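# Slide three abacus beads on one end rod

## Task

Find the end rod of the abacus whose bead closest to the empty side is black. On that rod, push the three beads closest to the empty side fully over to that side so they sit tight against the frame there, while its other seven beads stay tight against the frame on the opposite side. Every bead on every other rod must remain where it began, and the abacus must end up flat on the table with the same face upward.

## Robot and tools

Robot: two arms, left_arm and right_arm, each with a five-finger hand (right_arm a right hand, left_arm its mirror-image left hand). Calibrated bases in the scene frame: left_arm at (+0.022, +0.232, 0) m, right_arm at (-0.002, -0.369, 0) m, both nearly unrotated. A camera stand is fixed behind the arms.

Scene frame: origin at table height, halfway between the nominal bases; +x points out over the table, +z up, left_arm on the +y side. Image left/right does not match these names. All reported hand positions (metres) and quaternions (wxyz) are in this frame and may be off by a few cm.

Hand point: a point fixed to the palm, about 0.05 m in front of it. Its +z runs along straight fingers, +y out of the palm, +x across the palm away from the thumb on the right hand (toward the thumb on the left hand). Straight fingertips reach 0.06-0.07 m past the point along +z and sit 0.06 m behind it along -y. A wrist bracket on the little-finger side can strike things.

The 28-number row (one list covering both arms, every value in [-1, 1]): positions 1-6 are left_arm dx, dy, dz, rx, ry, rz; 7-12 left hand motors in order little, ring, middle, index, thumb_bend, thumb_turn; 13 left force_limit; 14 left speed; 15-20 right_arm dx, dy, dz, rx, ry, rz; 21-26 right hand motors in the same order; 27 right force_limit; 28 right speed. dx..rz are offsets, not poses: they are measured along scene-frame axes from that arm's Hand target as it stood when the action (or move) began; rx, ry, rz form one rotation vector about the Hand target position. Scale: 1.0 = 0.6 m or 180 degrees. All zeros for an arm re-requests its current Hand target. Finger motors: +1 straight/open, -1 curled/closed; thumb_turn +1 beside the palm, -1 across in front of it. force_limit maps -1..+1 to roughly 0..10 N at the fingertip (0..15 N for the two thumb motors). speed grows linearly from near zero at -1 to full at +0.48, full above that. No number means 'unchanged': to keep a hand as is, resend the eight hand numbers from its last executed row (or, if none yet, its hand_measured six plus hand_force_limit and hand_speed).

Tools:
- execute_actions(actions, cameras): actions is a list of actions; each action is up to 15 rows of 28 numbers, one row per 1/30 s step, the last row held to fill 15 steps. Each row counts from the action's start pose, not the previous row; a following action starts from the updated Hand target, so the same offset moves further. Empty actions returns camera images. cameras: names, ["all"], or []; an unknown name invalidates the call.
- move(target, speed, blend, blocking, cameras): target is one 28-number row or a list of up to 15 rows, all offsets from the same starting Hand targets. Straight paths, ending together, at least 0.5 s, at most 10 s. speed in m/s, 0.002 to 4.3 (default 0.25), one value or one per target; rotation limited to twice that in rad/s. blend in metres rounds corners between listed targets (0 = stop at each). blocking=false returns after about 0.5 s while the move continues. No obstacle avoidance. Result adds a move: line (done, off_target, moving, held, fault) and limits (paced = pose clipped, held = steps withheld).
- wait(seconds 0-10): scene runs with last commands held.
- stop(): brakes a running move.
- zoom_image(camera, region [x0,y0,x1,y1] in pixels, max 504 each way): closer look at the newest image of cam_high, cam_low, cam_left_wrist or cam_right_wrist.
- show_instructions(): shows the reference pages.
- finished_scene(scene=1): ends the scene permanently.

Results: end_effector_position/quat, Hand target (the last commanded pose after clipping, the base for the next offsets), joint positions, velocities and torques (torques include the arm's weight and have offsets; numbers 3 and 4 wrap at ±28 N m), motor temperatures, hand_measured (motor positions on the command scale), hand_stopped_by (moving, target, force, stalled, fault), hand_load_n (fingertip load, positive when pushed open; a lost grip shows as near zero), hand_force_limit, hand_speed, actions left.

Behaviour to expect: arms track loosely; resting 1-3 cm (sometimes 5 cm) below the command is normal and not contact. Orientation is clipped to 40 degrees from the measured one each step. If an arm rests short, send the remaining distance as a new offset. An arm blocked by something keeps pressing until commanded back past its hand point. Fingers keep moving after an action until target or force limit, then lock; to squeeze harder raise force_limit and send a more closed target; for gentle closing use speed -0.94 or lower.

Cameras: cam_high and cam_low are fixed (504x504), the two wrist cameras follow their hands; calibration is approximate.

Avoid: knocking the abacus off the table or flipping it, shoving other rods' beads, fast or hard contact, touching or gripping between the two arms (can end the scene), paths passing near an arm's own base, long stretched-out holds or pushing at unreachable poses (motors overheat at 85 °C warning, fault at 100 °C), and releasing anything while it moves. Slow, light pushes with a fingertip are safest for sliding beads.

Each tool is called after "Call:" as name(argument=value, ...), one argument or row to a line, values as JSON.

Reference images:

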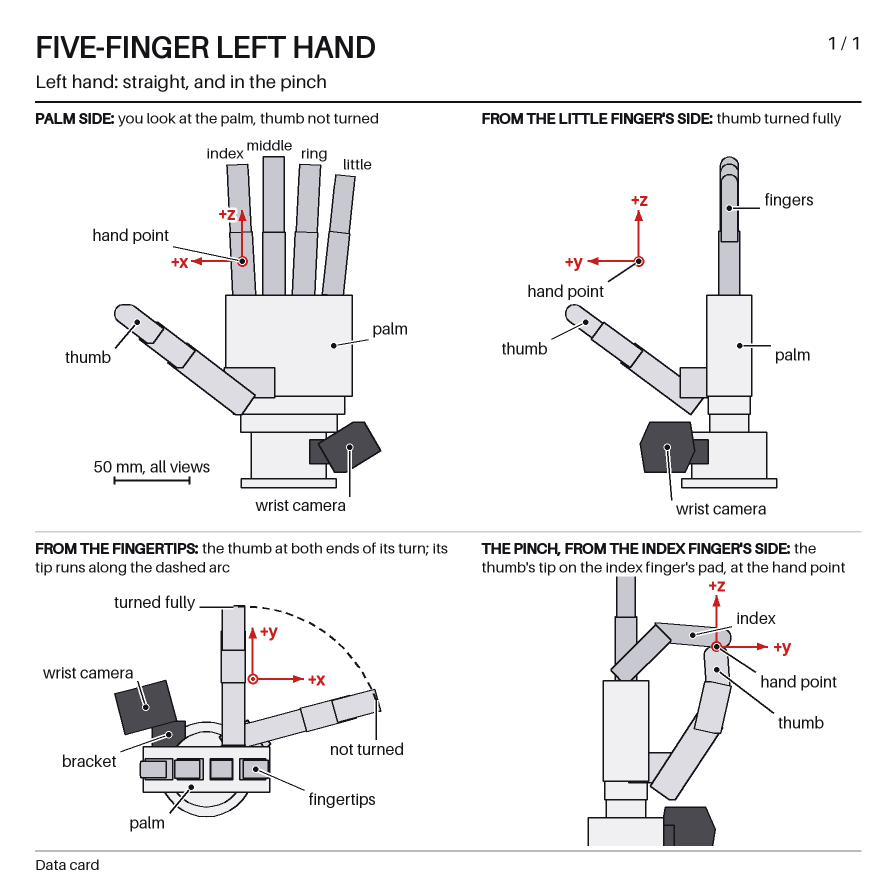

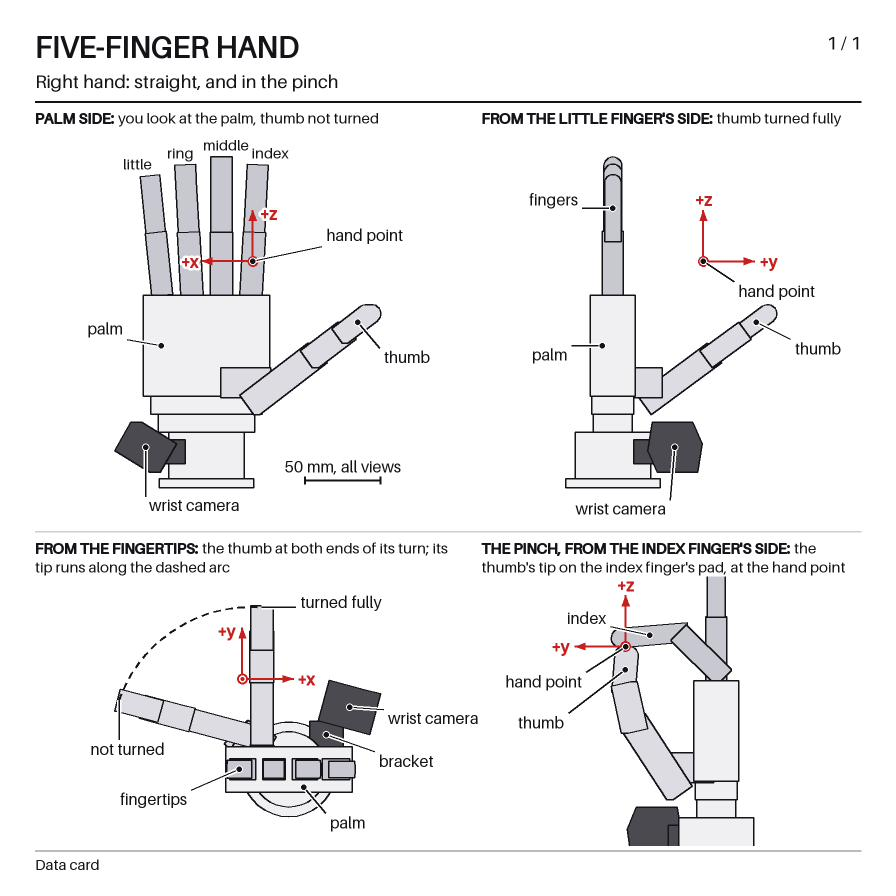

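## Session

Call:
execute_actions(
  actions=[],
)

Scene clock: 0.00 s.
left_arm: end_effector_position=(+0.6384, +0.0290, +0.2999) hand_measured=(+1.000, +1.000, +1.000, +1.000, +1.000, +1.000) hand_load_n=(+0.0, +0.0, +0.0, +0.0, +0.0, +0.0) hand_stopped_by=(target, target, target, target, target, target) hand_force_limit=0.00 hand_speed=-0.80 end_effector_quat_wxyz=(-0.243, +0.929, -0.033, +0.276) | right_arm: end_effector_position=(+0.5245, -0.3727, +0.1059) hand_measured=(+1.000, +1.000, +1.000, +1.000, +1.000, +1.000) hand_load_n=(+0.0, +0.0, +0.0, +0.0, -0.5, +0.0) hand_stopped_by=(target, target, target, target, target, target) hand_force_limit=0.00 hand_speed=-0.80 end_effector_quat_wxyz=(+0.043, +0.853, -0.511, -0.100)
Joint positions: left_arm=[-0.42 1.666 1.724 -1.246 -0.666 -1.805] | right_arm=[-0.04 2.107 1.929 -1.608 -0.026 -0.505]
Joint velocities: within noise
Joint torques (N m): no reading
Motor temperatures (°C): left_arm=[27 31 24 27 27 26] | right_arm=[30 27 31 33 27 26]
Heat: left arm: hottest shoulder 31 °C; right arm: hottest wrist pitch 33 °C.
Hand target: left_arm +0.6439, +0.0273, +0.3214; -0.236, +0.925, -0.024, +0.296 | right_arm +0.5307, -0.3716, +0.1102; +0.038, +0.852, -0.513, -0.094

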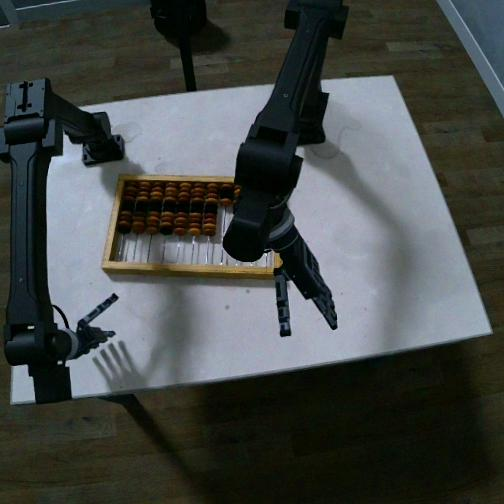

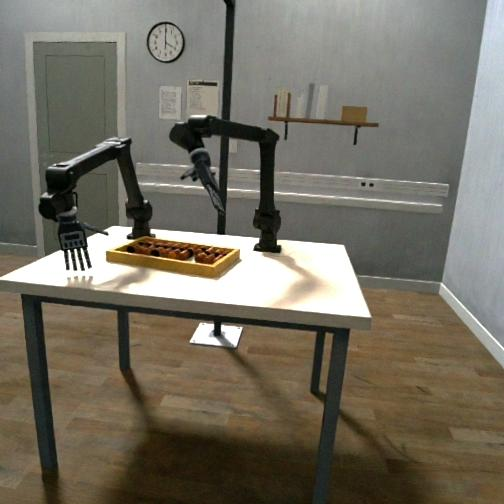

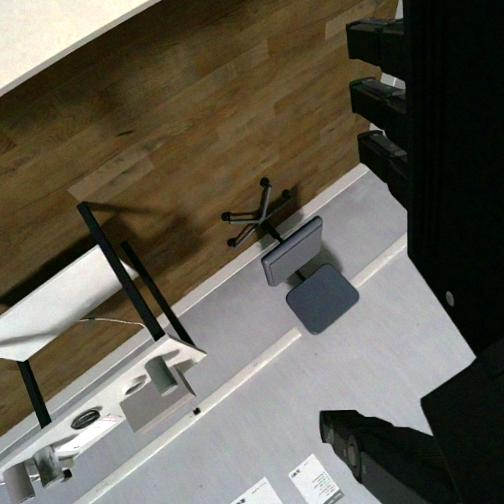

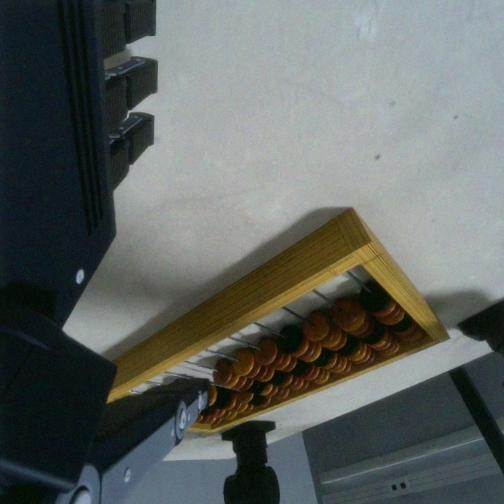

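Call:
zoom_image(
  camera="cam_high",
  region=[95, 160, 295, 290],
)

Call:
zoom_image(
  camera="cam_low",
  region=[90, 220, 260, 290],
)

Call:
zoom_image(
  camera="cam_right_wrist",
  region=[180, 200, 460, 450],
)

Scaled by 2.520.

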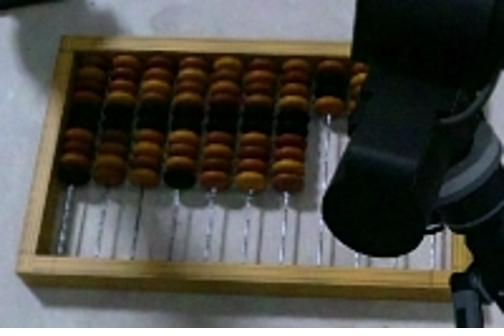

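Scaled by 2.965.

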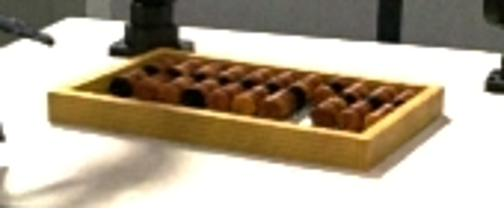

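Scaled by 1.800.

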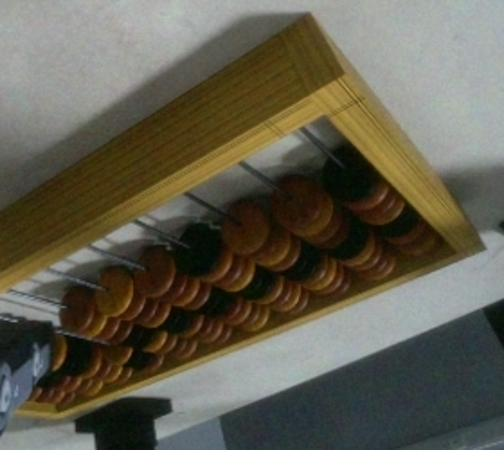

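Call:
move(
  target=[
    [-0.2,0.5,0.1,0,0,0,1,1,1,1,1,1,0,-0.8,0,0,0.24,-0.031,-0.058,-0.21,-1,-1,-1,1,1,1,0,0],
    [-0.2,0.5,0.1,0,0,0,1,1,1,1,1,1,0,-0.8,-0.5,0.14,0.24,-0.031,-0.058,-0.21,-1,-1,-1,1,1,1,0,0],
  ],
  speed=0.3,
  cameras=["all"],
)

Scene clock: 53.43 s.
left_arm: end_effector_position=(+0.5208, +0.3256, +0.3669) hand_measured=(+1.000, +1.000, +1.000, +1.000, +1.000, +1.000) hand_load_n=(+0.0, +0.0, +0.0, +0.0, +0.0, +0.0) hand_stopped_by=(target, target, target, target, target, target) hand_force_limit=0.00 hand_speed=-0.80 end_effector_quat_wxyz=(-0.228, +0.933, -0.017, +0.276) | right_arm: end_effector_position=(+0.2355, -0.2907, +0.2557) hand_measured=(-1.000, -1.000, -1.000, +1.000, +1.000, +1.000) hand_load_n=(+0.0, +0.5, +0.0, +0.0, +0.0, +0.0) hand_stopped_by=(target, target, target, target, target, target) hand_force_limit=0.00 hand_speed=0.00 end_effector_quat_wxyz=(+0.006, -0.648, +0.762, -0.004)
Joint positions: left_arm=[0.215 1.207 1.394 -1.083 -0.312 -1.23] | right_arm=[0.104 1.097 1.165 -1.625 0 0.294]
Joint torques (N m): left_arm=[0.09 -9.76 9.98 2.47 -0.15 0.33] | right_arm=[2.84 -4.95 7.83 -0.91 0.15 0.09]
Motor temperatures (°C): left_arm=[27 33 29 27 26 25] | right_arm=[30 30 36 33 26 26]
Heat: left arm: hottest shoulder 33 °C; right arm: hottest elbow 36 °C.
Hand target: left_arm +0.5239, +0.3273, +0.3814; -0.236, +0.925, -0.024, +0.296 | right_arm +0.2307, -0.2876, +0.2542; -0.001, -0.643, +0.766, +0.000
Off the commanded pose: left_arm 0.015 m, 3 deg | right_arm 0.006 m, 1 deg.
move: off_target (left_arm)
camera_calibration:
cam_left_wrist: T_world_to_cam=[[0.141162, 0.820604, 0.553789, -0.543319], [0.412804, -0.55723, 0.720477, -0.306268], [0.899815, 0.126902, -0.417408, -0.238929], [0, 0, 0, 1]] pos_world=[0.418117, 0.305508, 0.421812]
cam_right_wrist: T_world_to_cam=[[-0.998894, -0.0451328, -0.0131477, 0.22938], [-0.043583, 0.784325, 0.618818, 0.0619376], [-0.0176169, 0.618707, -0.785424, 0.494083], [0, 0, 0, 1]] pos_world=[0.24053, -0.343919, 0.352752]

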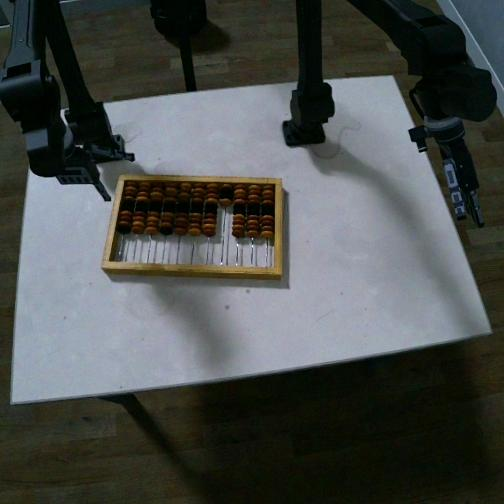

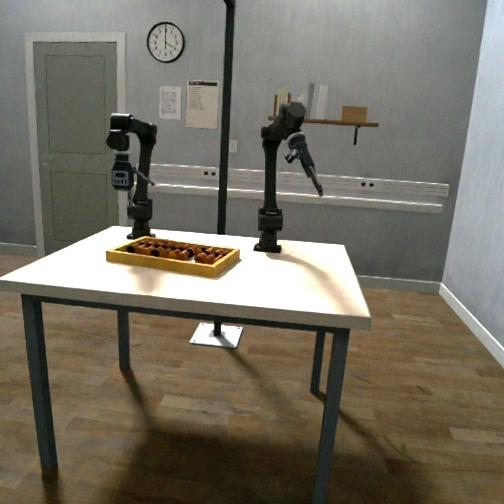

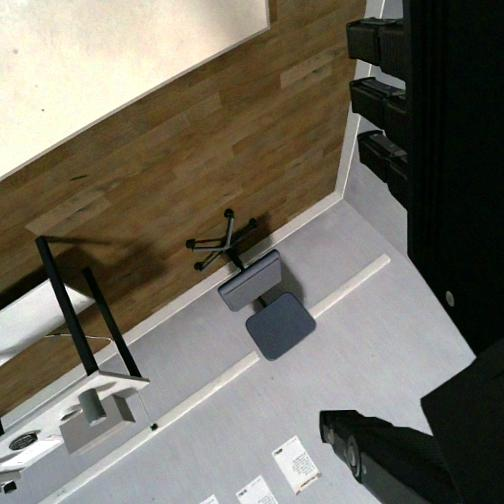

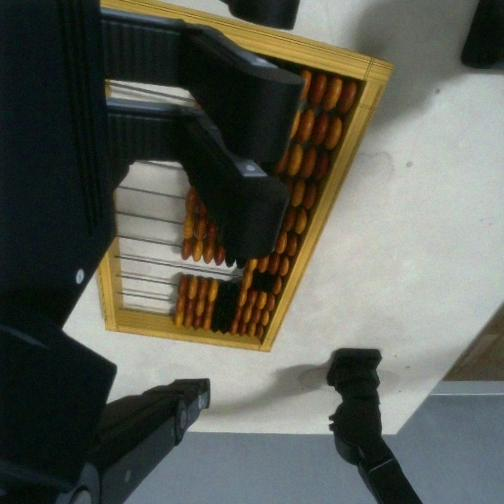

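Call:
zoom_image(
  camera="cam_high",
  region=[90, 160, 300, 290],
)

Call:
zoom_image(
  camera="cam_high",
  region=[95, 165, 175, 245],
)

Call:
zoom_image(
  camera="cam_high",
  region=[215, 165, 295, 245],
)

Scaled by 2.400.

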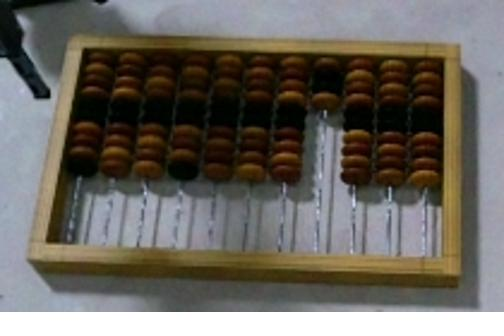

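Scaled by 6.300.

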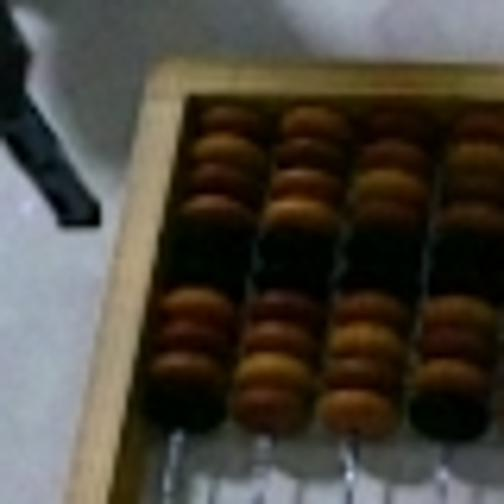

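Scaled by 6.300.

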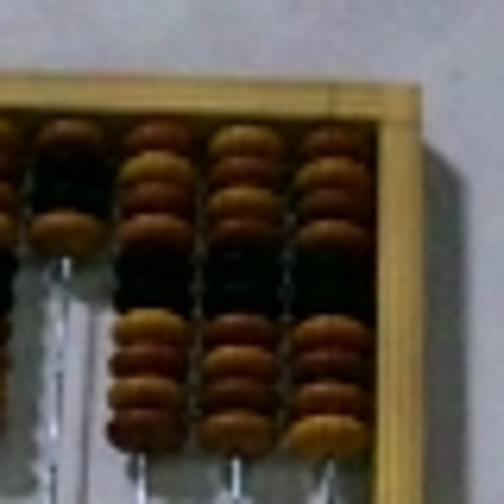

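Call:
move(
  target=[0,0,0,0,0,0,1,1,1,1,1,1,0,-0.8,-0.066,0.004,-0.19,0,0,0,-1,-1,-1,1,1,1,0,0],
  speed=0.15,
  cameras=["all"],
)

Call:
zoom_image(
  camera="cam_high",
  region=[75, 165, 175, 265],
)

Call:
zoom_image(
  camera="cam_low",
  region=[90, 200, 190, 300],
)

Call:
zoom_image(
  camera="cam_right_wrist",
  region=[100, 0, 400, 300],
)

Scene clock: 73.90 s.
left_arm: end_effector_position=(+0.5208, +0.3256, +0.3669) hand_measured=(+1.000, +1.000, +1.000, +1.000, +1.000, +1.000) hand_load_n=(+0.0, +0.0, +0.0, +0.0, +0.0, +0.0) hand_stopped_by=(target, target, target, target, target, target) hand_force_limit=0.00 hand_speed=-0.80 end_effector_quat_wxyz=(-0.228, +0.933, -0.017, +0.276) | right_arm: end_effector_position=(+0.1884, -0.2890, +0.1416) hand_measured=(-1.000, -1.000, -1.000, +1.000, +1.000, +1.000) hand_load_n=(+0.0, +0.0, +0.0, +0.0, +0.0, +0.5) hand_stopped_by=(target, target, target, target, target, target) hand_force_limit=0.00 hand_speed=0.00 end_effector_quat_wxyz=(-0.011, -0.648, +0.762, +0.006)
Joint positions: left_arm=[0.215 1.207 1.394 -1.083 -0.312 -1.23] | right_arm=[0.136 1.018 0.807 -1.385 0 0.327]
Joint torques (N m): left_arm=[0.21 -9.76 9.96 2.47 -0.15 0.32] | right_arm=[2.84 -4.19 7.53 0.16 0.11 0.1]
Heat: left arm: hottest shoulder 33 °C; right arm: hottest elbow 36 °C.
Hand target: left_arm +0.5239, +0.3273, +0.3814; -0.236, +0.925, -0.024, +0.296 | right_arm +0.1911, -0.2852, +0.1402; -0.001, -0.643, +0.766, +0.000
Off the commanded pose: left_arm 0.015 m, 3 deg | right_arm 0.005 m, 2 deg.
move: off_target (left_arm)
camera_calibration:
cam_left_wrist: T_world_to_cam=[[0.141162, 0.820604, 0.553789, -0.543319], [0.412804, -0.55723, 0.720477, -0.306268], [0.899815, 0.126902, -0.417408, -0.238929], [0, 0, 0, 1]] pos_world=[0.418117, 0.305508, 0.421812]
cam_right_wrist: T_world_to_cam=[[-0.998671, -0.0450907, 0.0249677, 0.17558], [-0.0201913, 0.787956, 0.6154, 0.126176], [-0.0474222, 0.614078, -0.78782, 0.407171], [0, 0, 0, 1]] pos_world=[0.197203, -0.341539, 0.238745]

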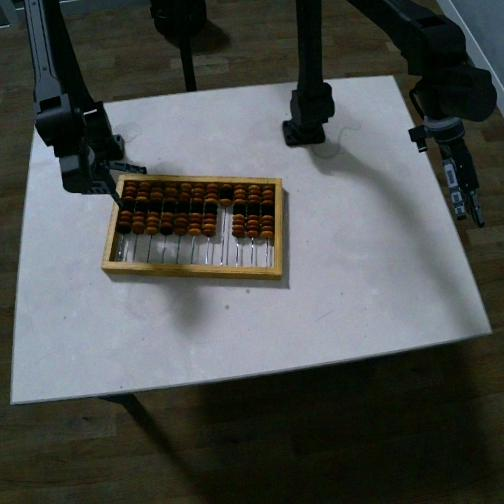

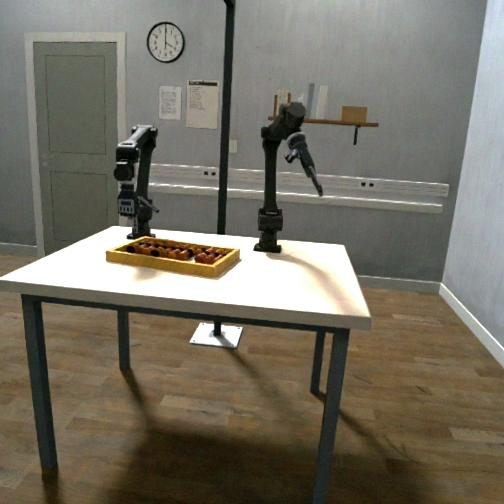

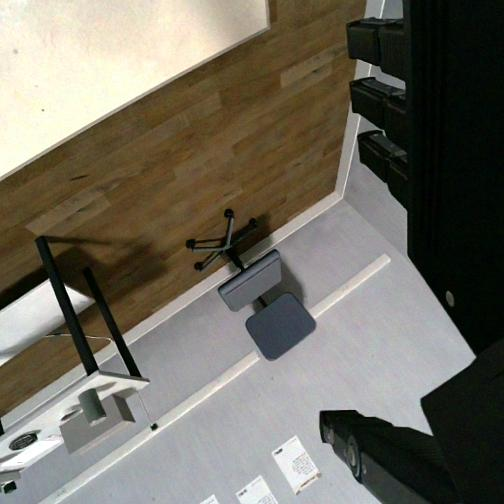

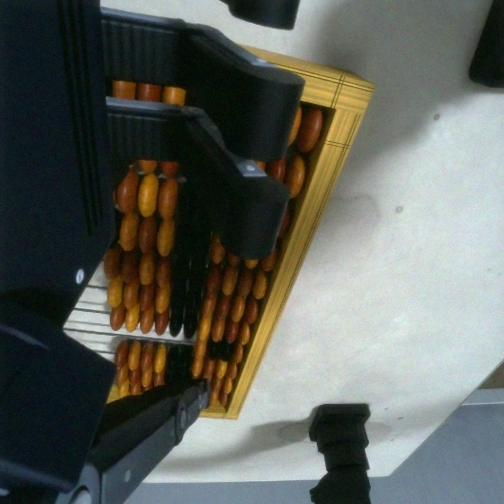

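Scaled by 5.040.

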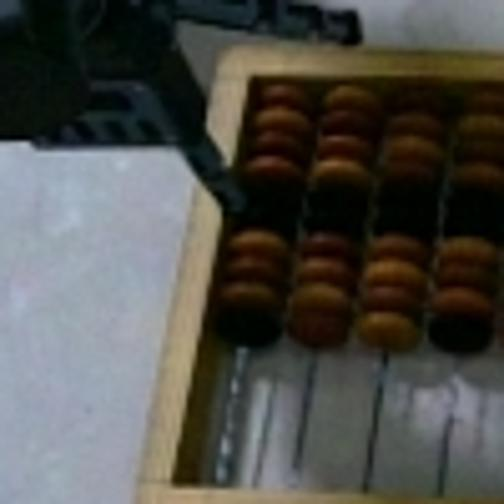

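Scaled by 5.040.

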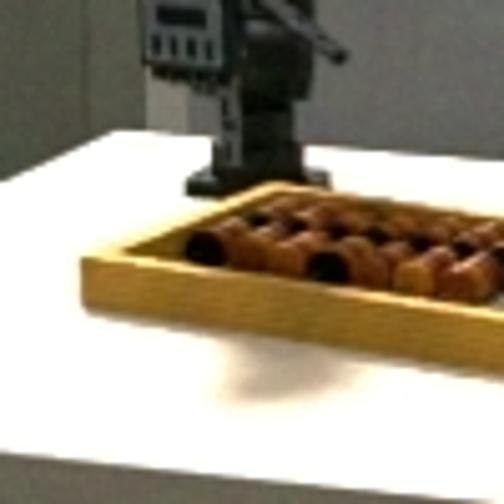

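Scaled by 1.680.

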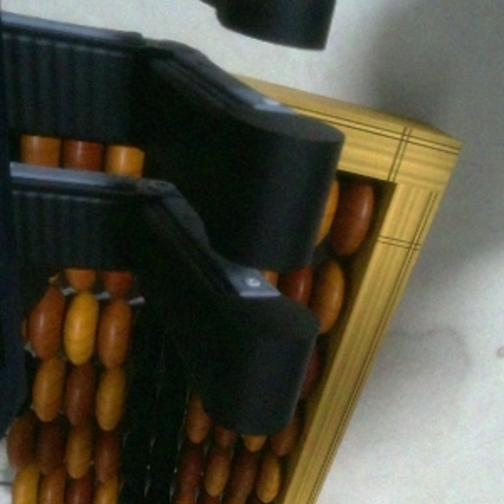

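Call:
move(
  target=[0,0,0,0,0,0,1,1,1,1,1,1,0,-0.8,0.0117,-0.0033,-0.042,0,0,0,-1,-1,-1,1,1,1,0,0],
  speed=0.05,
  cameras=["cam_high","cam_low"],
)

Call:
zoom_image(
  camera="cam_high",
  region=[95, 175, 155, 235],
)

Call:
zoom_image(
  camera="cam_low",
  region=[100, 220, 160, 280],
)

Scene clock: 95.77 s.
left_arm: end_effector_position=(+0.5208, +0.3256, +0.3669) hand_measured=(+1.000, +1.000, +1.000, +1.000, +1.000, +1.000) hand_load_n=(+0.0, +0.0, +0.0, +0.0, +0.0, +0.0) hand_stopped_by=(target, target, target, target, target, target) hand_force_limit=0.00 hand_speed=-0.80 end_effector_quat_wxyz=(-0.228, +0.933, -0.017, +0.276) | right_arm: end_effector_position=(+0.1950, -0.2879, +0.1194) hand_measured=(-1.000, -1.000, -1.000, +1.000, +1.000, +1.000) hand_load_n=(+0.0, +0.0, +0.0, +0.0, +0.0, +0.0) hand_stopped_by=(target, target, target, target, target, target) hand_force_limit=0.00 hand_speed=0.00 end_effector_quat_wxyz=(-0.003, -0.648, +0.762, +0.002)
Joint positions: left_arm=[0.215 1.207 1.394 -1.083 -0.312 -1.23] | right_arm=[0.136 1.041 0.764 -1.302 0 0.327]
Joint torques (N m): left_arm=[0.03 -9.76 9.95 2.5 -0.14 0.32] | right_arm=[1.73 -3.02 7.45 0.18 0.13 -0.03]
Heat: left arm: hottest shoulder 33 °C; right arm: hottest elbow 35 °C.
Hand target: left_arm +0.5239, +0.3273, +0.3814; -0.236, +0.925, -0.024, +0.296 | right_arm +0.1981, -0.2872, +0.1150; -0.001, -0.643, +0.766, +0.000
Off the commanded pose: left_arm 0.015 m, 3 deg | right_arm 0.005 m, 1 deg.
move: off_target (left_arm)
Images, in order (width x height): cam_high 504x504, cam_low 504x504.

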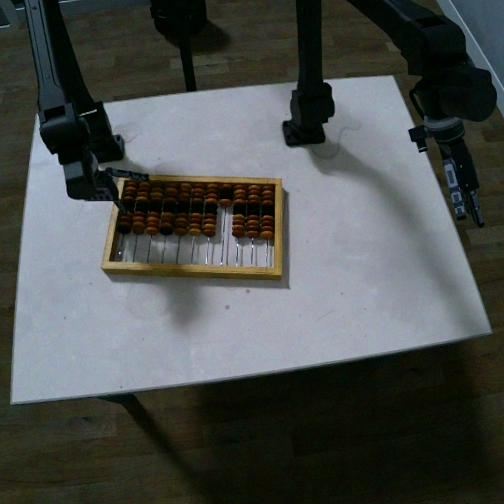

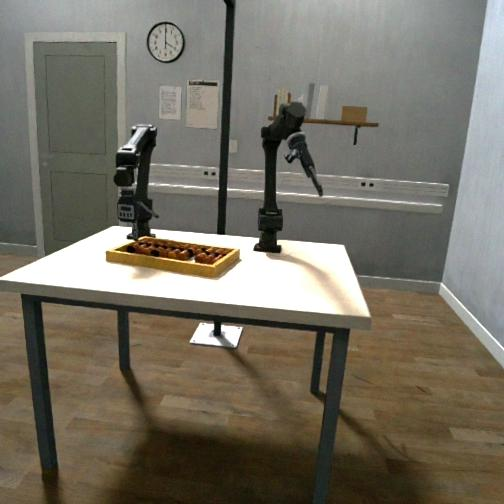

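Scaled by 8.400.

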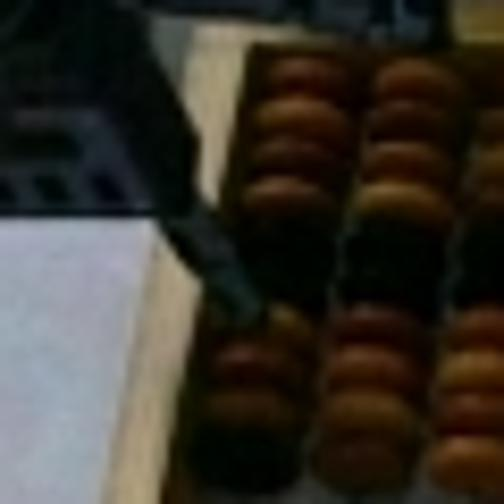

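Scaled by 8.400.

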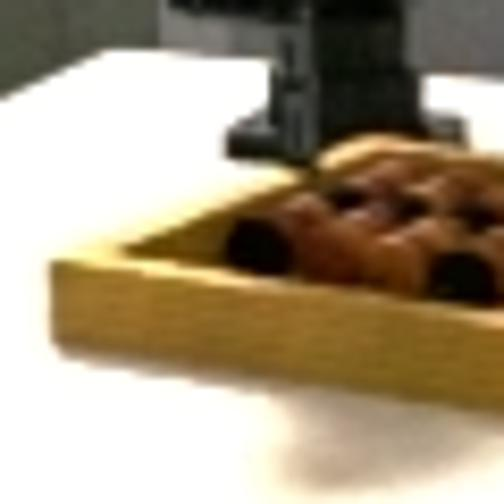

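Call:
move(
  target=[0,0,0,0,0,0,1,1,1,1,1,1,0,-0.8,0,0,-0.03,0,0,0,-1,-1,-1,1,1,1,0,0],
  speed=0.03,
  cameras=["cam_high"],
)

Call:
zoom_image(
  camera="cam_high",
  region=[95, 175, 155, 235],
)

Scene clock: 102.53 s.
left_arm: end_effector_position=(+0.5208, +0.3256, +0.3669) hand_measured=(+1.000, +1.000, +1.000, +1.000, +1.000, +1.000) hand_load_n=(+0.0, +0.0, +0.0, +0.0, +0.0, +0.0) hand_stopped_by=(target, target, target, target, target, target) hand_force_limit=0.00 hand_speed=-0.80 end_effector_quat_wxyz=(-0.228, +0.933, -0.017, +0.276) | right_arm: end_effector_position=(+0.1960, -0.2878, +0.1031) hand_measured=(-1.000, -1.000, -1.000, +1.000, +1.000, +1.000) hand_load_n=(+0.0, +0.5, +0.0, -0.5, +0.0, +0.0) hand_stopped_by=(target, target, target, target, target, target) hand_force_limit=0.00 hand_speed=0.00 end_effector_quat_wxyz=(-0.001, -0.645, +0.764, +0.004)
Joint positions: left_arm=[0.215 1.207 1.394 -1.083 -0.312 -1.23] | right_arm=[0.13 1.057 0.729 -1.248 -0.006 0.327]
Joint torques (N m): left_arm=[0.09 -9.64 9.96 2.48 -0.14 0.32] | right_arm=[1.85 -2.9 7.08 0.28 0.13 0]
Heat: left arm: hottest shoulder 33 °C; right arm: hottest elbow 35 °C.
Hand target: left_arm +0.5239, +0.3273, +0.3814; -0.236, +0.925, -0.024, +0.296 | right_arm +0.1981, -0.2872, +0.0970; -0.001, -0.643, +0.766, +0.000
Off the commanded pose: left_arm 0.015 m, 3 deg | right_arm 0.007 m, 1 deg.
move: off_target (left_arm)
Images, in order (width x height): cam_high 504x504.

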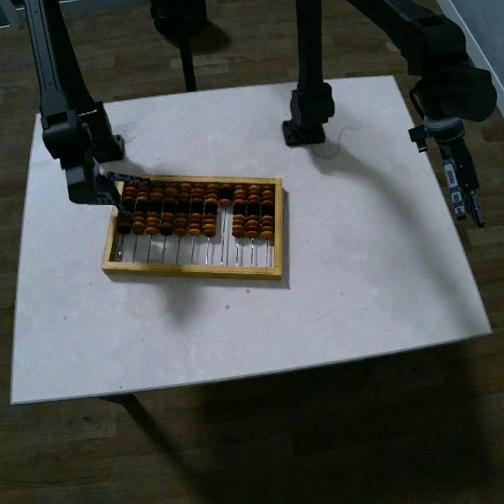

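Scaled by 8.400.

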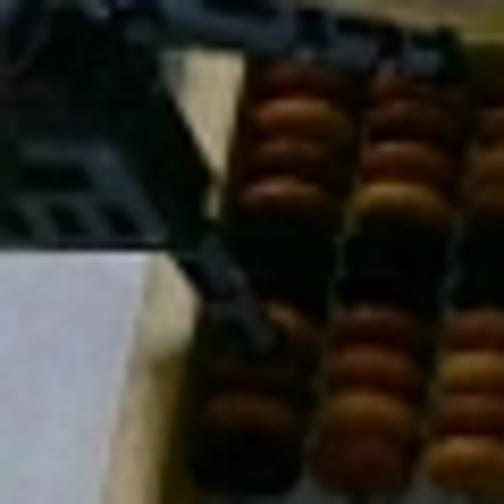

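Call:
move(
  target=[0,0,0,0,0,0,1,1,1,1,1,1,0,-0.8,-0.003,-0.002,-0.018,0,0,0,-1,-1,-1,1,1,1,0,0],
  speed=0.03,
  cameras=["cam_high"],
)

Call:
zoom_image(
  camera="cam_high",
  region=[95, 175, 155, 235],
)

Scene clock: 109.47 s.
left_arm: end_effector_position=(+0.5208, +0.3256, +0.3669) hand_measured=(+1.000, +1.000, +1.000, +1.000, +1.000, +1.000) hand_load_n=(+0.0, +0.0, +0.0, +0.0, +0.0, +0.0) hand_stopped_by=(target, target, target, target, target, target) hand_force_limit=0.00 hand_speed=-0.80 end_effector_quat_wxyz=(-0.228, +0.933, -0.017, +0.276) | right_arm: end_effector_position=(+0.1940, -0.2877, +0.0917) hand_measured=(-1.000, -1.000, -1.000, +1.000, +1.000, +1.000) hand_load_n=(+0.0, +0.0, +0.0, -0.5, +0.0, +0.0) hand_stopped_by=(target, target, target, target, target, target) hand_force_limit=0.00 hand_speed=0.00 end_effector_quat_wxyz=(-0.002, -0.648, +0.761, +0.001)
Joint positions: left_arm=[0.215 1.207 1.394 -1.083 -0.312 -1.23] | right_arm=[0.138 1.064 0.703 -1.214 0 0.327]
Joint torques (N m): left_arm=[0.09 -9.82 9.98 2.47 -0.14 0.32] | right_arm=[1.44 -3.08 7.09 0.24 0.12 -0.04]
Heat: left arm: hottest shoulder 33 °C; right arm: hottest elbow 34 °C.
Hand target: left_arm +0.5239, +0.3273, +0.3814; -0.236, +0.925, -0.024, +0.296 | right_arm +0.1963, -0.2884, +0.0862; -0.001, -0.643, +0.766, +0.000
Off the commanded pose: left_arm 0.015 m, 3 deg | right_arm 0.006 m, 1 deg.
move: off_target (left_arm)
Images, in order (width x height): cam_high 504x504.

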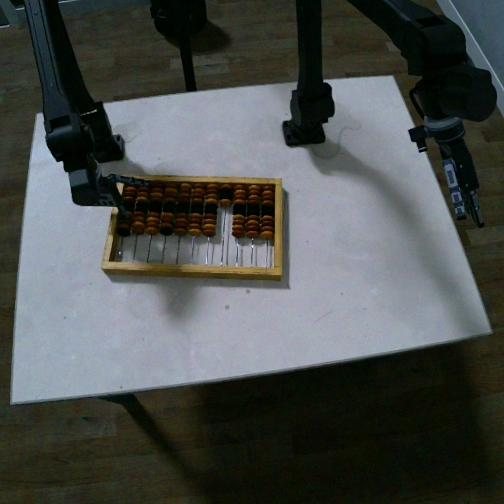

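Scaled by 8.400.

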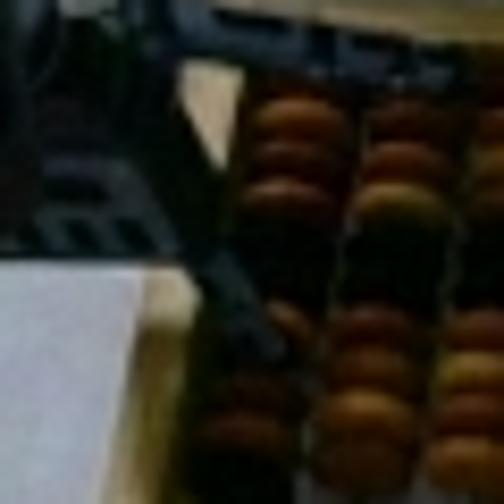

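Call:
move(
  target=[0,0,0,0,0,0,1,1,1,1,1,1,0,-0.8,0,-0.008,-0.008,0,0,0,-1,-1,-1,1,1,1,0,0],
  speed=0.03,
  cameras=["cam_high","cam_right_wrist"],
)

Call:
zoom_image(
  camera="cam_high",
  region=[95, 175, 155, 235],
)

Scene clock: 115.77 s.
left_arm: end_effector_position=(+0.5208, +0.3256, +0.3669) hand_measured=(+1.000, +1.000, +1.000, +1.000, +1.000, +1.000) hand_load_n=(+0.0, +0.0, +0.0, +0.0, +0.0, -0.5) hand_stopped_by=(target, target, target, target, target, target) hand_force_limit=0.00 hand_speed=-0.80 end_effector_quat_wxyz=(-0.228, +0.933, -0.017, +0.276) | right_arm: end_effector_position=(+0.1943, -0.2880, +0.0882) hand_measured=(-1.000, -1.000, -1.000, +1.000, +1.000, +1.000) hand_load_n=(+0.0, -0.5, +0.0, -0.5, -0.5, +0.0) hand_stopped_by=(target, target, target, target, target, target) hand_force_limit=0.00 hand_speed=0.00 end_effector_quat_wxyz=(+0.001, -0.645, +0.764, +0.003)
Joint positions: left_arm=[0.215 1.207 1.394 -1.083 -0.312 -1.23] | right_arm=[0.13 1.066 0.694 -1.2 -0.006 0.327]
Joint torques (N m): left_arm=[0.09 -9.64 9.99 2.45 -0.14 0.32] | right_arm=[0.62 -2.9 6.89 0.32 0.12 -0.21]
Heat: left arm: hottest shoulder 33 °C; right arm: hottest elbow 34 °C.
Hand target: left_arm +0.5239, +0.3273, +0.3814; -0.236, +0.925, -0.024, +0.296 | right_arm +0.1963, -0.2932, +0.0814; -0.001, -0.643, +0.766, +0.000
Off the commanded pose: left_arm 0.015 m, 3 deg | right_arm 0.009 m, 1 deg.
move: off_target (left_arm)
camera_calibration:
cam_right_wrist: T_world_to_cam=[[-0.999234, -0.0390402, 0.00283571, 0.186674], [-0.0287875, 0.782036, 0.622568, 0.157773], [-0.0265228, 0.622009, -0.782561, 0.362548], [0, 0, 0, 1]] pos_world=[0.200689, -0.341605, 0.184962]
Images, in order (width x height): cam_high 504x504, cam_right_wrist 504x504.

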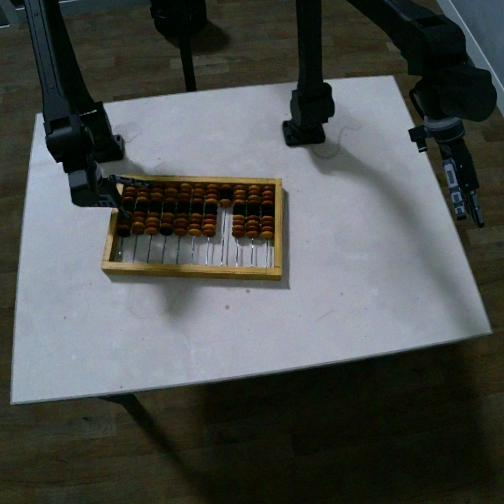

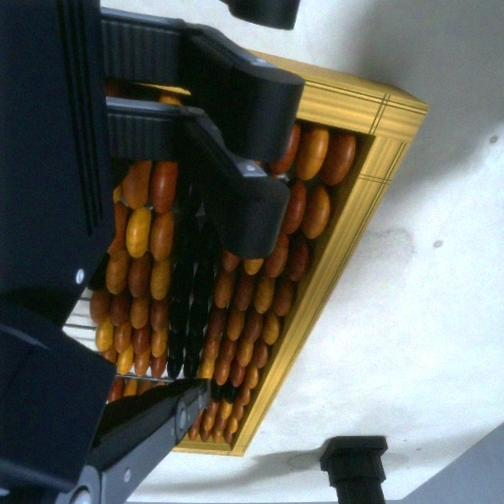

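Scaled by 8.400.

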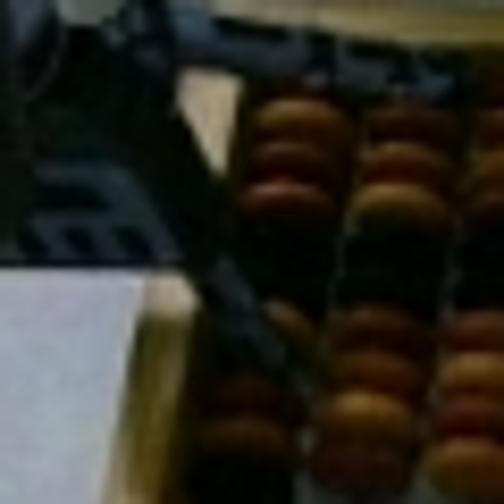

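Call:
move(
  target=[0,0,0,0,0,0,1,1,1,1,1,1,0,-0.8,0,-0.008,0.045,0,0,0,-1,-1,-1,1,1,1,0,0],
  speed=0.1,
  cameras=["cam_high"],
)

Call:
zoom_image(
  camera="cam_high",
  region=[95, 175, 155, 235],
)

Scene clock: 120.57 s.
left_arm: end_effector_position=(+0.5208, +0.3256, +0.3669) hand_measured=(+1.000, +1.000, +1.000, +1.000, +1.000, +1.000) hand_load_n=(+0.0, +0.0, -0.5, +0.0, +0.0, +0.0) hand_stopped_by=(target, target, target, target, target, target) hand_force_limit=0.00 hand_speed=-0.80 end_effector_quat_wxyz=(-0.228, +0.933, -0.017, +0.276) | right_arm: end_effector_position=(+0.1903, -0.2945, +0.0922) hand_measured=(-1.000, -1.000, -1.000, +1.000, +1.000, +1.000) hand_load_n=(+0.0, +0.0, +0.5, +0.5, +0.0, +0.0) hand_stopped_by=(target, target, target, target, target, target) hand_force_limit=0.00 hand_speed=0.00 end_effector_quat_wxyz=(-0.004, -0.634, +0.773, +0.005)
Joint positions: left_arm=[0.215 1.207 1.394 -1.083 -0.312 -1.23] | right_arm=[0.102 1.051 0.694 -1.227 -0.004 0.328]
Joint torques (N m): left_arm=[0.03 -9.7 9.95 2.47 -0.14 0.33] | right_arm=[0.5 -4.01 11.21 -1.62 0.15 -0.31]
Heat: left arm: hottest shoulder 33 °C; right arm: hottest elbow 35 °C.
Hand target: left_arm +0.5239, +0.3273, +0.3814; -0.236, +0.925, -0.024, +0.296 | right_arm +0.1963, -0.2980, +0.1084; -0.001, -0.643, +0.766, +0.000
Off the commanded pose: left_arm 0.015 m, 3 deg | right_arm 0.018 m, 1 deg.
move: off_target (left_arm, right_arm)
Images, in order (width x height): cam_high 504x504.

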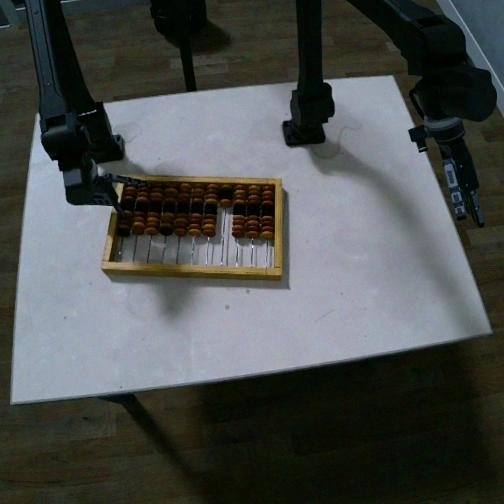

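Scaled by 8.400.

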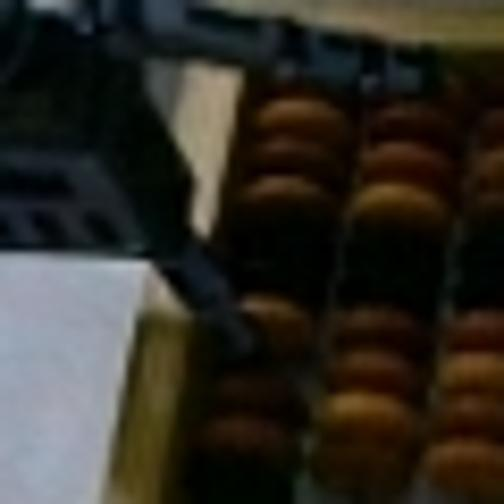

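Call:
zoom_image(
  camera="cam_high",
  region=[95, 190, 175, 270],
)

Scaled by 6.300.

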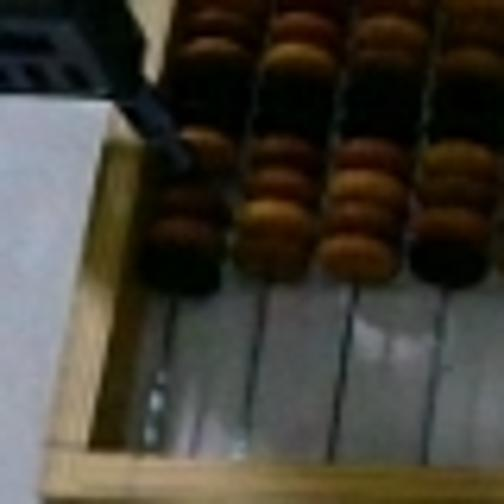

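Call:
move(
  target=[0,0,0,0,0,0,1,1,1,1,1,1,0,-0.8,0.048,0.002,-0.036,0,0,0,-1,-1,-1,1,1,1,0,0],
  speed=0.04,
  cameras=["cam_high"],
)

Call:
zoom_image(
  camera="cam_high",
  region=[95, 190, 175, 270],
)

Scene clock: 139.17 s.
left_arm: end_effector_position=(+0.5208, +0.3256, +0.3669) hand_measured=(+1.000, +1.000, +1.000, +1.000, +1.000, +1.000) hand_load_n=(+0.5, +0.0, +0.0, +0.0, +0.0, +0.0) hand_stopped_by=(target, target, target, target, target, target) hand_force_limit=0.00 hand_speed=-0.80 end_effector_quat_wxyz=(-0.228, +0.933, -0.017, +0.276) | right_arm: end_effector_position=(+0.1992, -0.2969, +0.0891) hand_measured=(-1.000, -1.000, -1.000, +1.000, +1.000, +1.000) hand_load_n=(+0.0, +0.5, +0.0, -6.0, +0.0, +0.0) hand_stopped_by=(target, target, target, target, target, target) hand_force_limit=0.00 hand_speed=0.00 end_effector_quat_wxyz=(-0.020, -0.645, +0.764, +0.017)
Joint positions: left_arm=[0.215 1.207 1.394 -1.083 -0.312 -1.23] | right_arm=[0.093 1.121 0.726 -1.228 -0.006 0.29]
Joint torques (N m): left_arm=[0.09 -9.76 9.95 2.47 -0.14 0.33] | right_arm=[0.5 -1.67 9.87 1.48 0.12 -0.12]
Heat: left arm: hottest shoulder 33 °C; right arm: hottest elbow 37 °C.
Hand target: left_arm +0.5239, +0.3273, +0.3814; -0.236, +0.925, -0.024, +0.296 | right_arm +0.2251, -0.2968, +0.0868; -0.001, -0.643, +0.766, +0.000
Off the commanded pose: left_arm 0.015 m, 3 deg | right_arm 0.026 m, 3 deg.
move: off_target (left_arm, right_arm)
Images, in order (width x height): cam_high 504x504.

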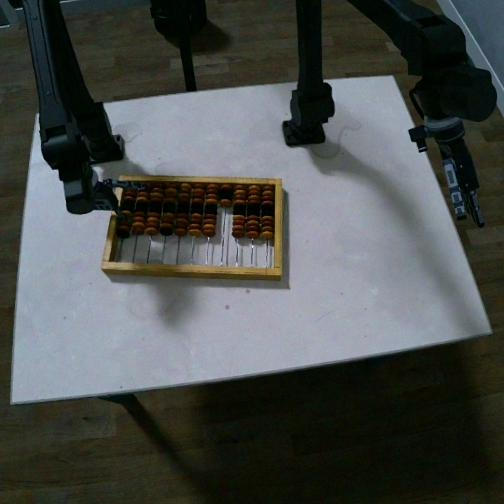

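Scaled by 6.300.

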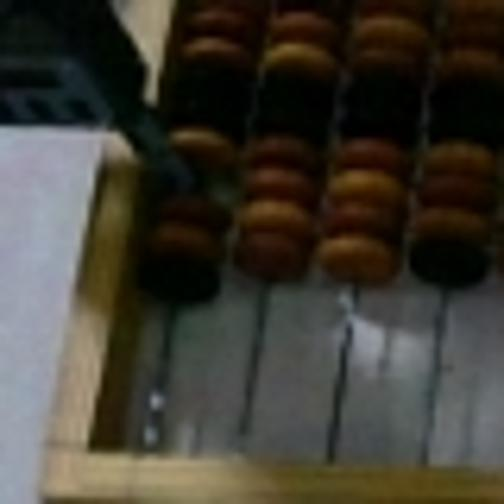

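Call:
move(
  target=[0,0,0,0,0,0,1,1,1,1,1,1,0,-0.8,0.025,0.003,0.002,0,0,0,-1,-1,-1,1,1,1,0,0],
  speed=0.04,
  cameras=["cam_high","cam_right_wrist"],
)

Call:
zoom_image(
  camera="cam_high",
  region=[95, 190, 175, 270],
)

Scene clock: 147.53 s.
left_arm: end_effector_position=(+0.5208, +0.3256, +0.3669) hand_measured=(+1.000, +1.000, +1.000, +1.000, +1.000, +1.000) hand_load_n=(+0.0, +0.0, +0.0, +0.0, +0.0, -0.5) hand_stopped_by=(target, target, target, target, target, target) hand_force_limit=0.00 hand_speed=-0.80 end_effector_quat_wxyz=(-0.228, +0.933, -0.017, +0.276) | right_arm: end_effector_position=(+0.2108, -0.2958, +0.0904) hand_measured=(-1.000, -1.000, -1.000, +1.000, +1.000, +1.000) hand_load_n=(+0.0, +0.5, +0.0, -6.0, -0.5, +0.0) hand_stopped_by=(target, target, target, target, target, target) hand_force_limit=0.00 hand_speed=0.00 end_effector_quat_wxyz=(-0.024, -0.644, +0.764, +0.019)
Joint positions: left_arm=[0.215 1.207 1.394 -1.083 -0.312 -1.23] | right_arm=[0.092 1.163 0.758 -1.228 -0.006 0.29]
Joint torques (N m): left_arm=[0.09 -9.82 9.98 2.47 -0.15 0.32] | right_arm=[0.67 -2.49 10.07 1.69 0.11 -0.12]
Heat: left arm: hottest shoulder 33 °C; right arm: hottest elbow 38 °C.
Hand target: left_arm +0.5239, +0.3273, +0.3814; -0.236, +0.925, -0.024, +0.296 | right_arm +0.2401, -0.2950, +0.0880; -0.001, -0.643, +0.766, +0.000
Off the commanded pose: left_arm 0.015 m, 3 deg | right_arm 0.029 m, 3 deg.
move: off_target (left_arm, right_arm)
camera_calibration:
cam_right_wrist: T_world_to_cam=[[-0.997368, -0.0372699, 0.0621867, 0.197579], [0.0091126, 0.786503, 0.617519, 0.156733], [-0.0719249, 0.616461, -0.784094, 0.377674], [0, 0, 0, 1]] pos_world=[0.222795, -0.348728, 0.18706]
Images, in order (width x height): cam_high 504x504, cam_right_wrist 504x504.

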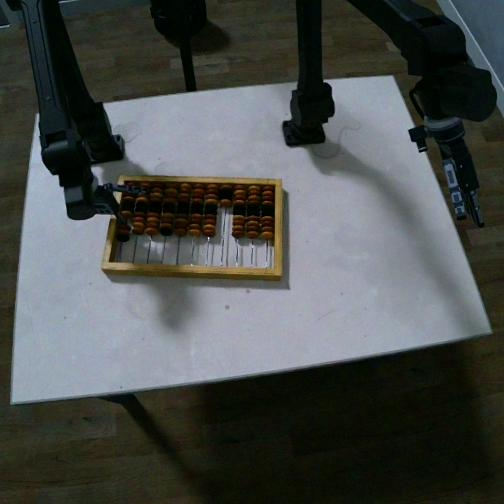

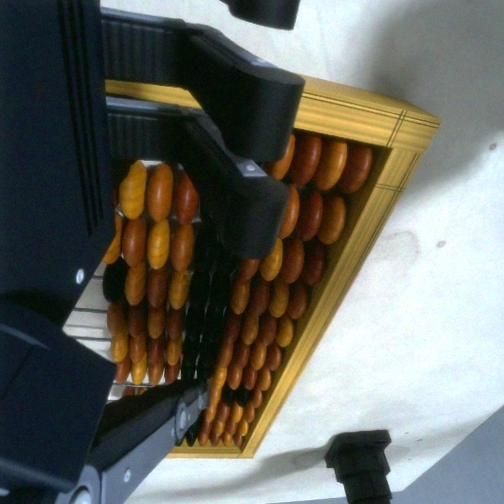

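Scaled by 6.300.

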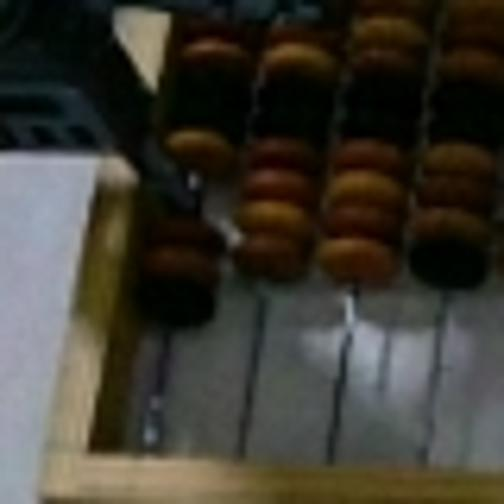

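Call:
move(
  target=[0,0,0,0,0,0,1,1,1,1,1,1,0,-0.8,0.05,-0.007,0,0,0,0,-1,-1,-1,1,1,1,0,0],
  speed=0.04,
  cameras=["cam_high"],
)

Call:
zoom_image(
  camera="cam_high",
  region=[95, 190, 175, 270],
)

Scene clock: 155.97 s.
left_arm: end_effector_position=(+0.5208, +0.3256, +0.3669) hand_measured=(+1.000, +1.000, +1.000, +1.000, +1.000, +1.000) hand_load_n=(+0.0, +0.0, +0.0, +0.0, +0.0, +0.0) hand_stopped_by=(target, target, target, target, target, target) hand_force_limit=0.00 hand_speed=-0.80 end_effector_quat_wxyz=(-0.228, +0.933, -0.017, +0.276) | right_arm: end_effector_position=(+0.2405, -0.2958, +0.0913) hand_measured=(-1.000, -1.000, -1.000, +1.000, +1.000, +1.000) hand_load_n=(+0.0, +0.0, +0.0, -6.0, +0.0, +0.0) hand_stopped_by=(target, target, target, target, target, target) hand_force_limit=0.00 hand_speed=0.00 end_effector_quat_wxyz=(-0.022, -0.647, +0.762, +0.018)
Joint positions: left_arm=[0.215 1.207 1.394 -1.083 -0.312 -1.23] | right_arm=[0.081 1.244 0.826 -1.21 -0.006 0.271]
Joint torques (N m): left_arm=[0.09 -9.76 9.94 2.47 -0.14 0.32] | right_arm=[0.44 -3.19 10.22 1.5 0.12 -0.16]
Heat: left arm: hottest shoulder 33 °C; right arm: hottest elbow 37 °C.
Hand target: left_arm +0.5239, +0.3273, +0.3814; -0.236, +0.925, -0.024, +0.296 | right_arm +0.2701, -0.2992, +0.0880; -0.001, -0.643, +0.766, +0.000
Off the commanded pose: left_arm 0.015 m, 3 deg | right_arm 0.030 m, 3 deg.
move: off_target (left_arm, right_arm)
Images, in order (width x height): cam_high 504x504.

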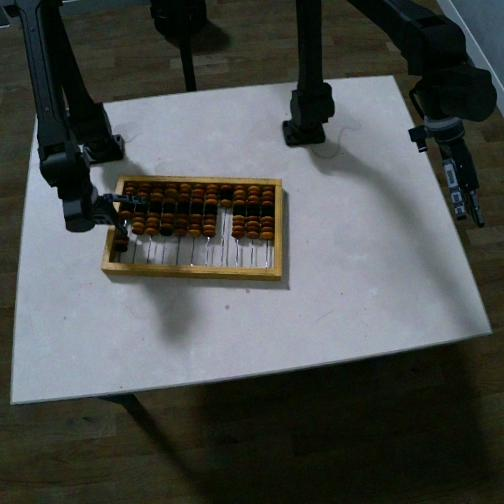

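Scaled by 6.300.

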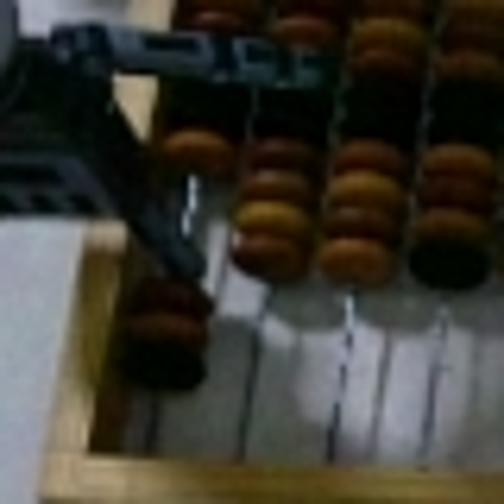

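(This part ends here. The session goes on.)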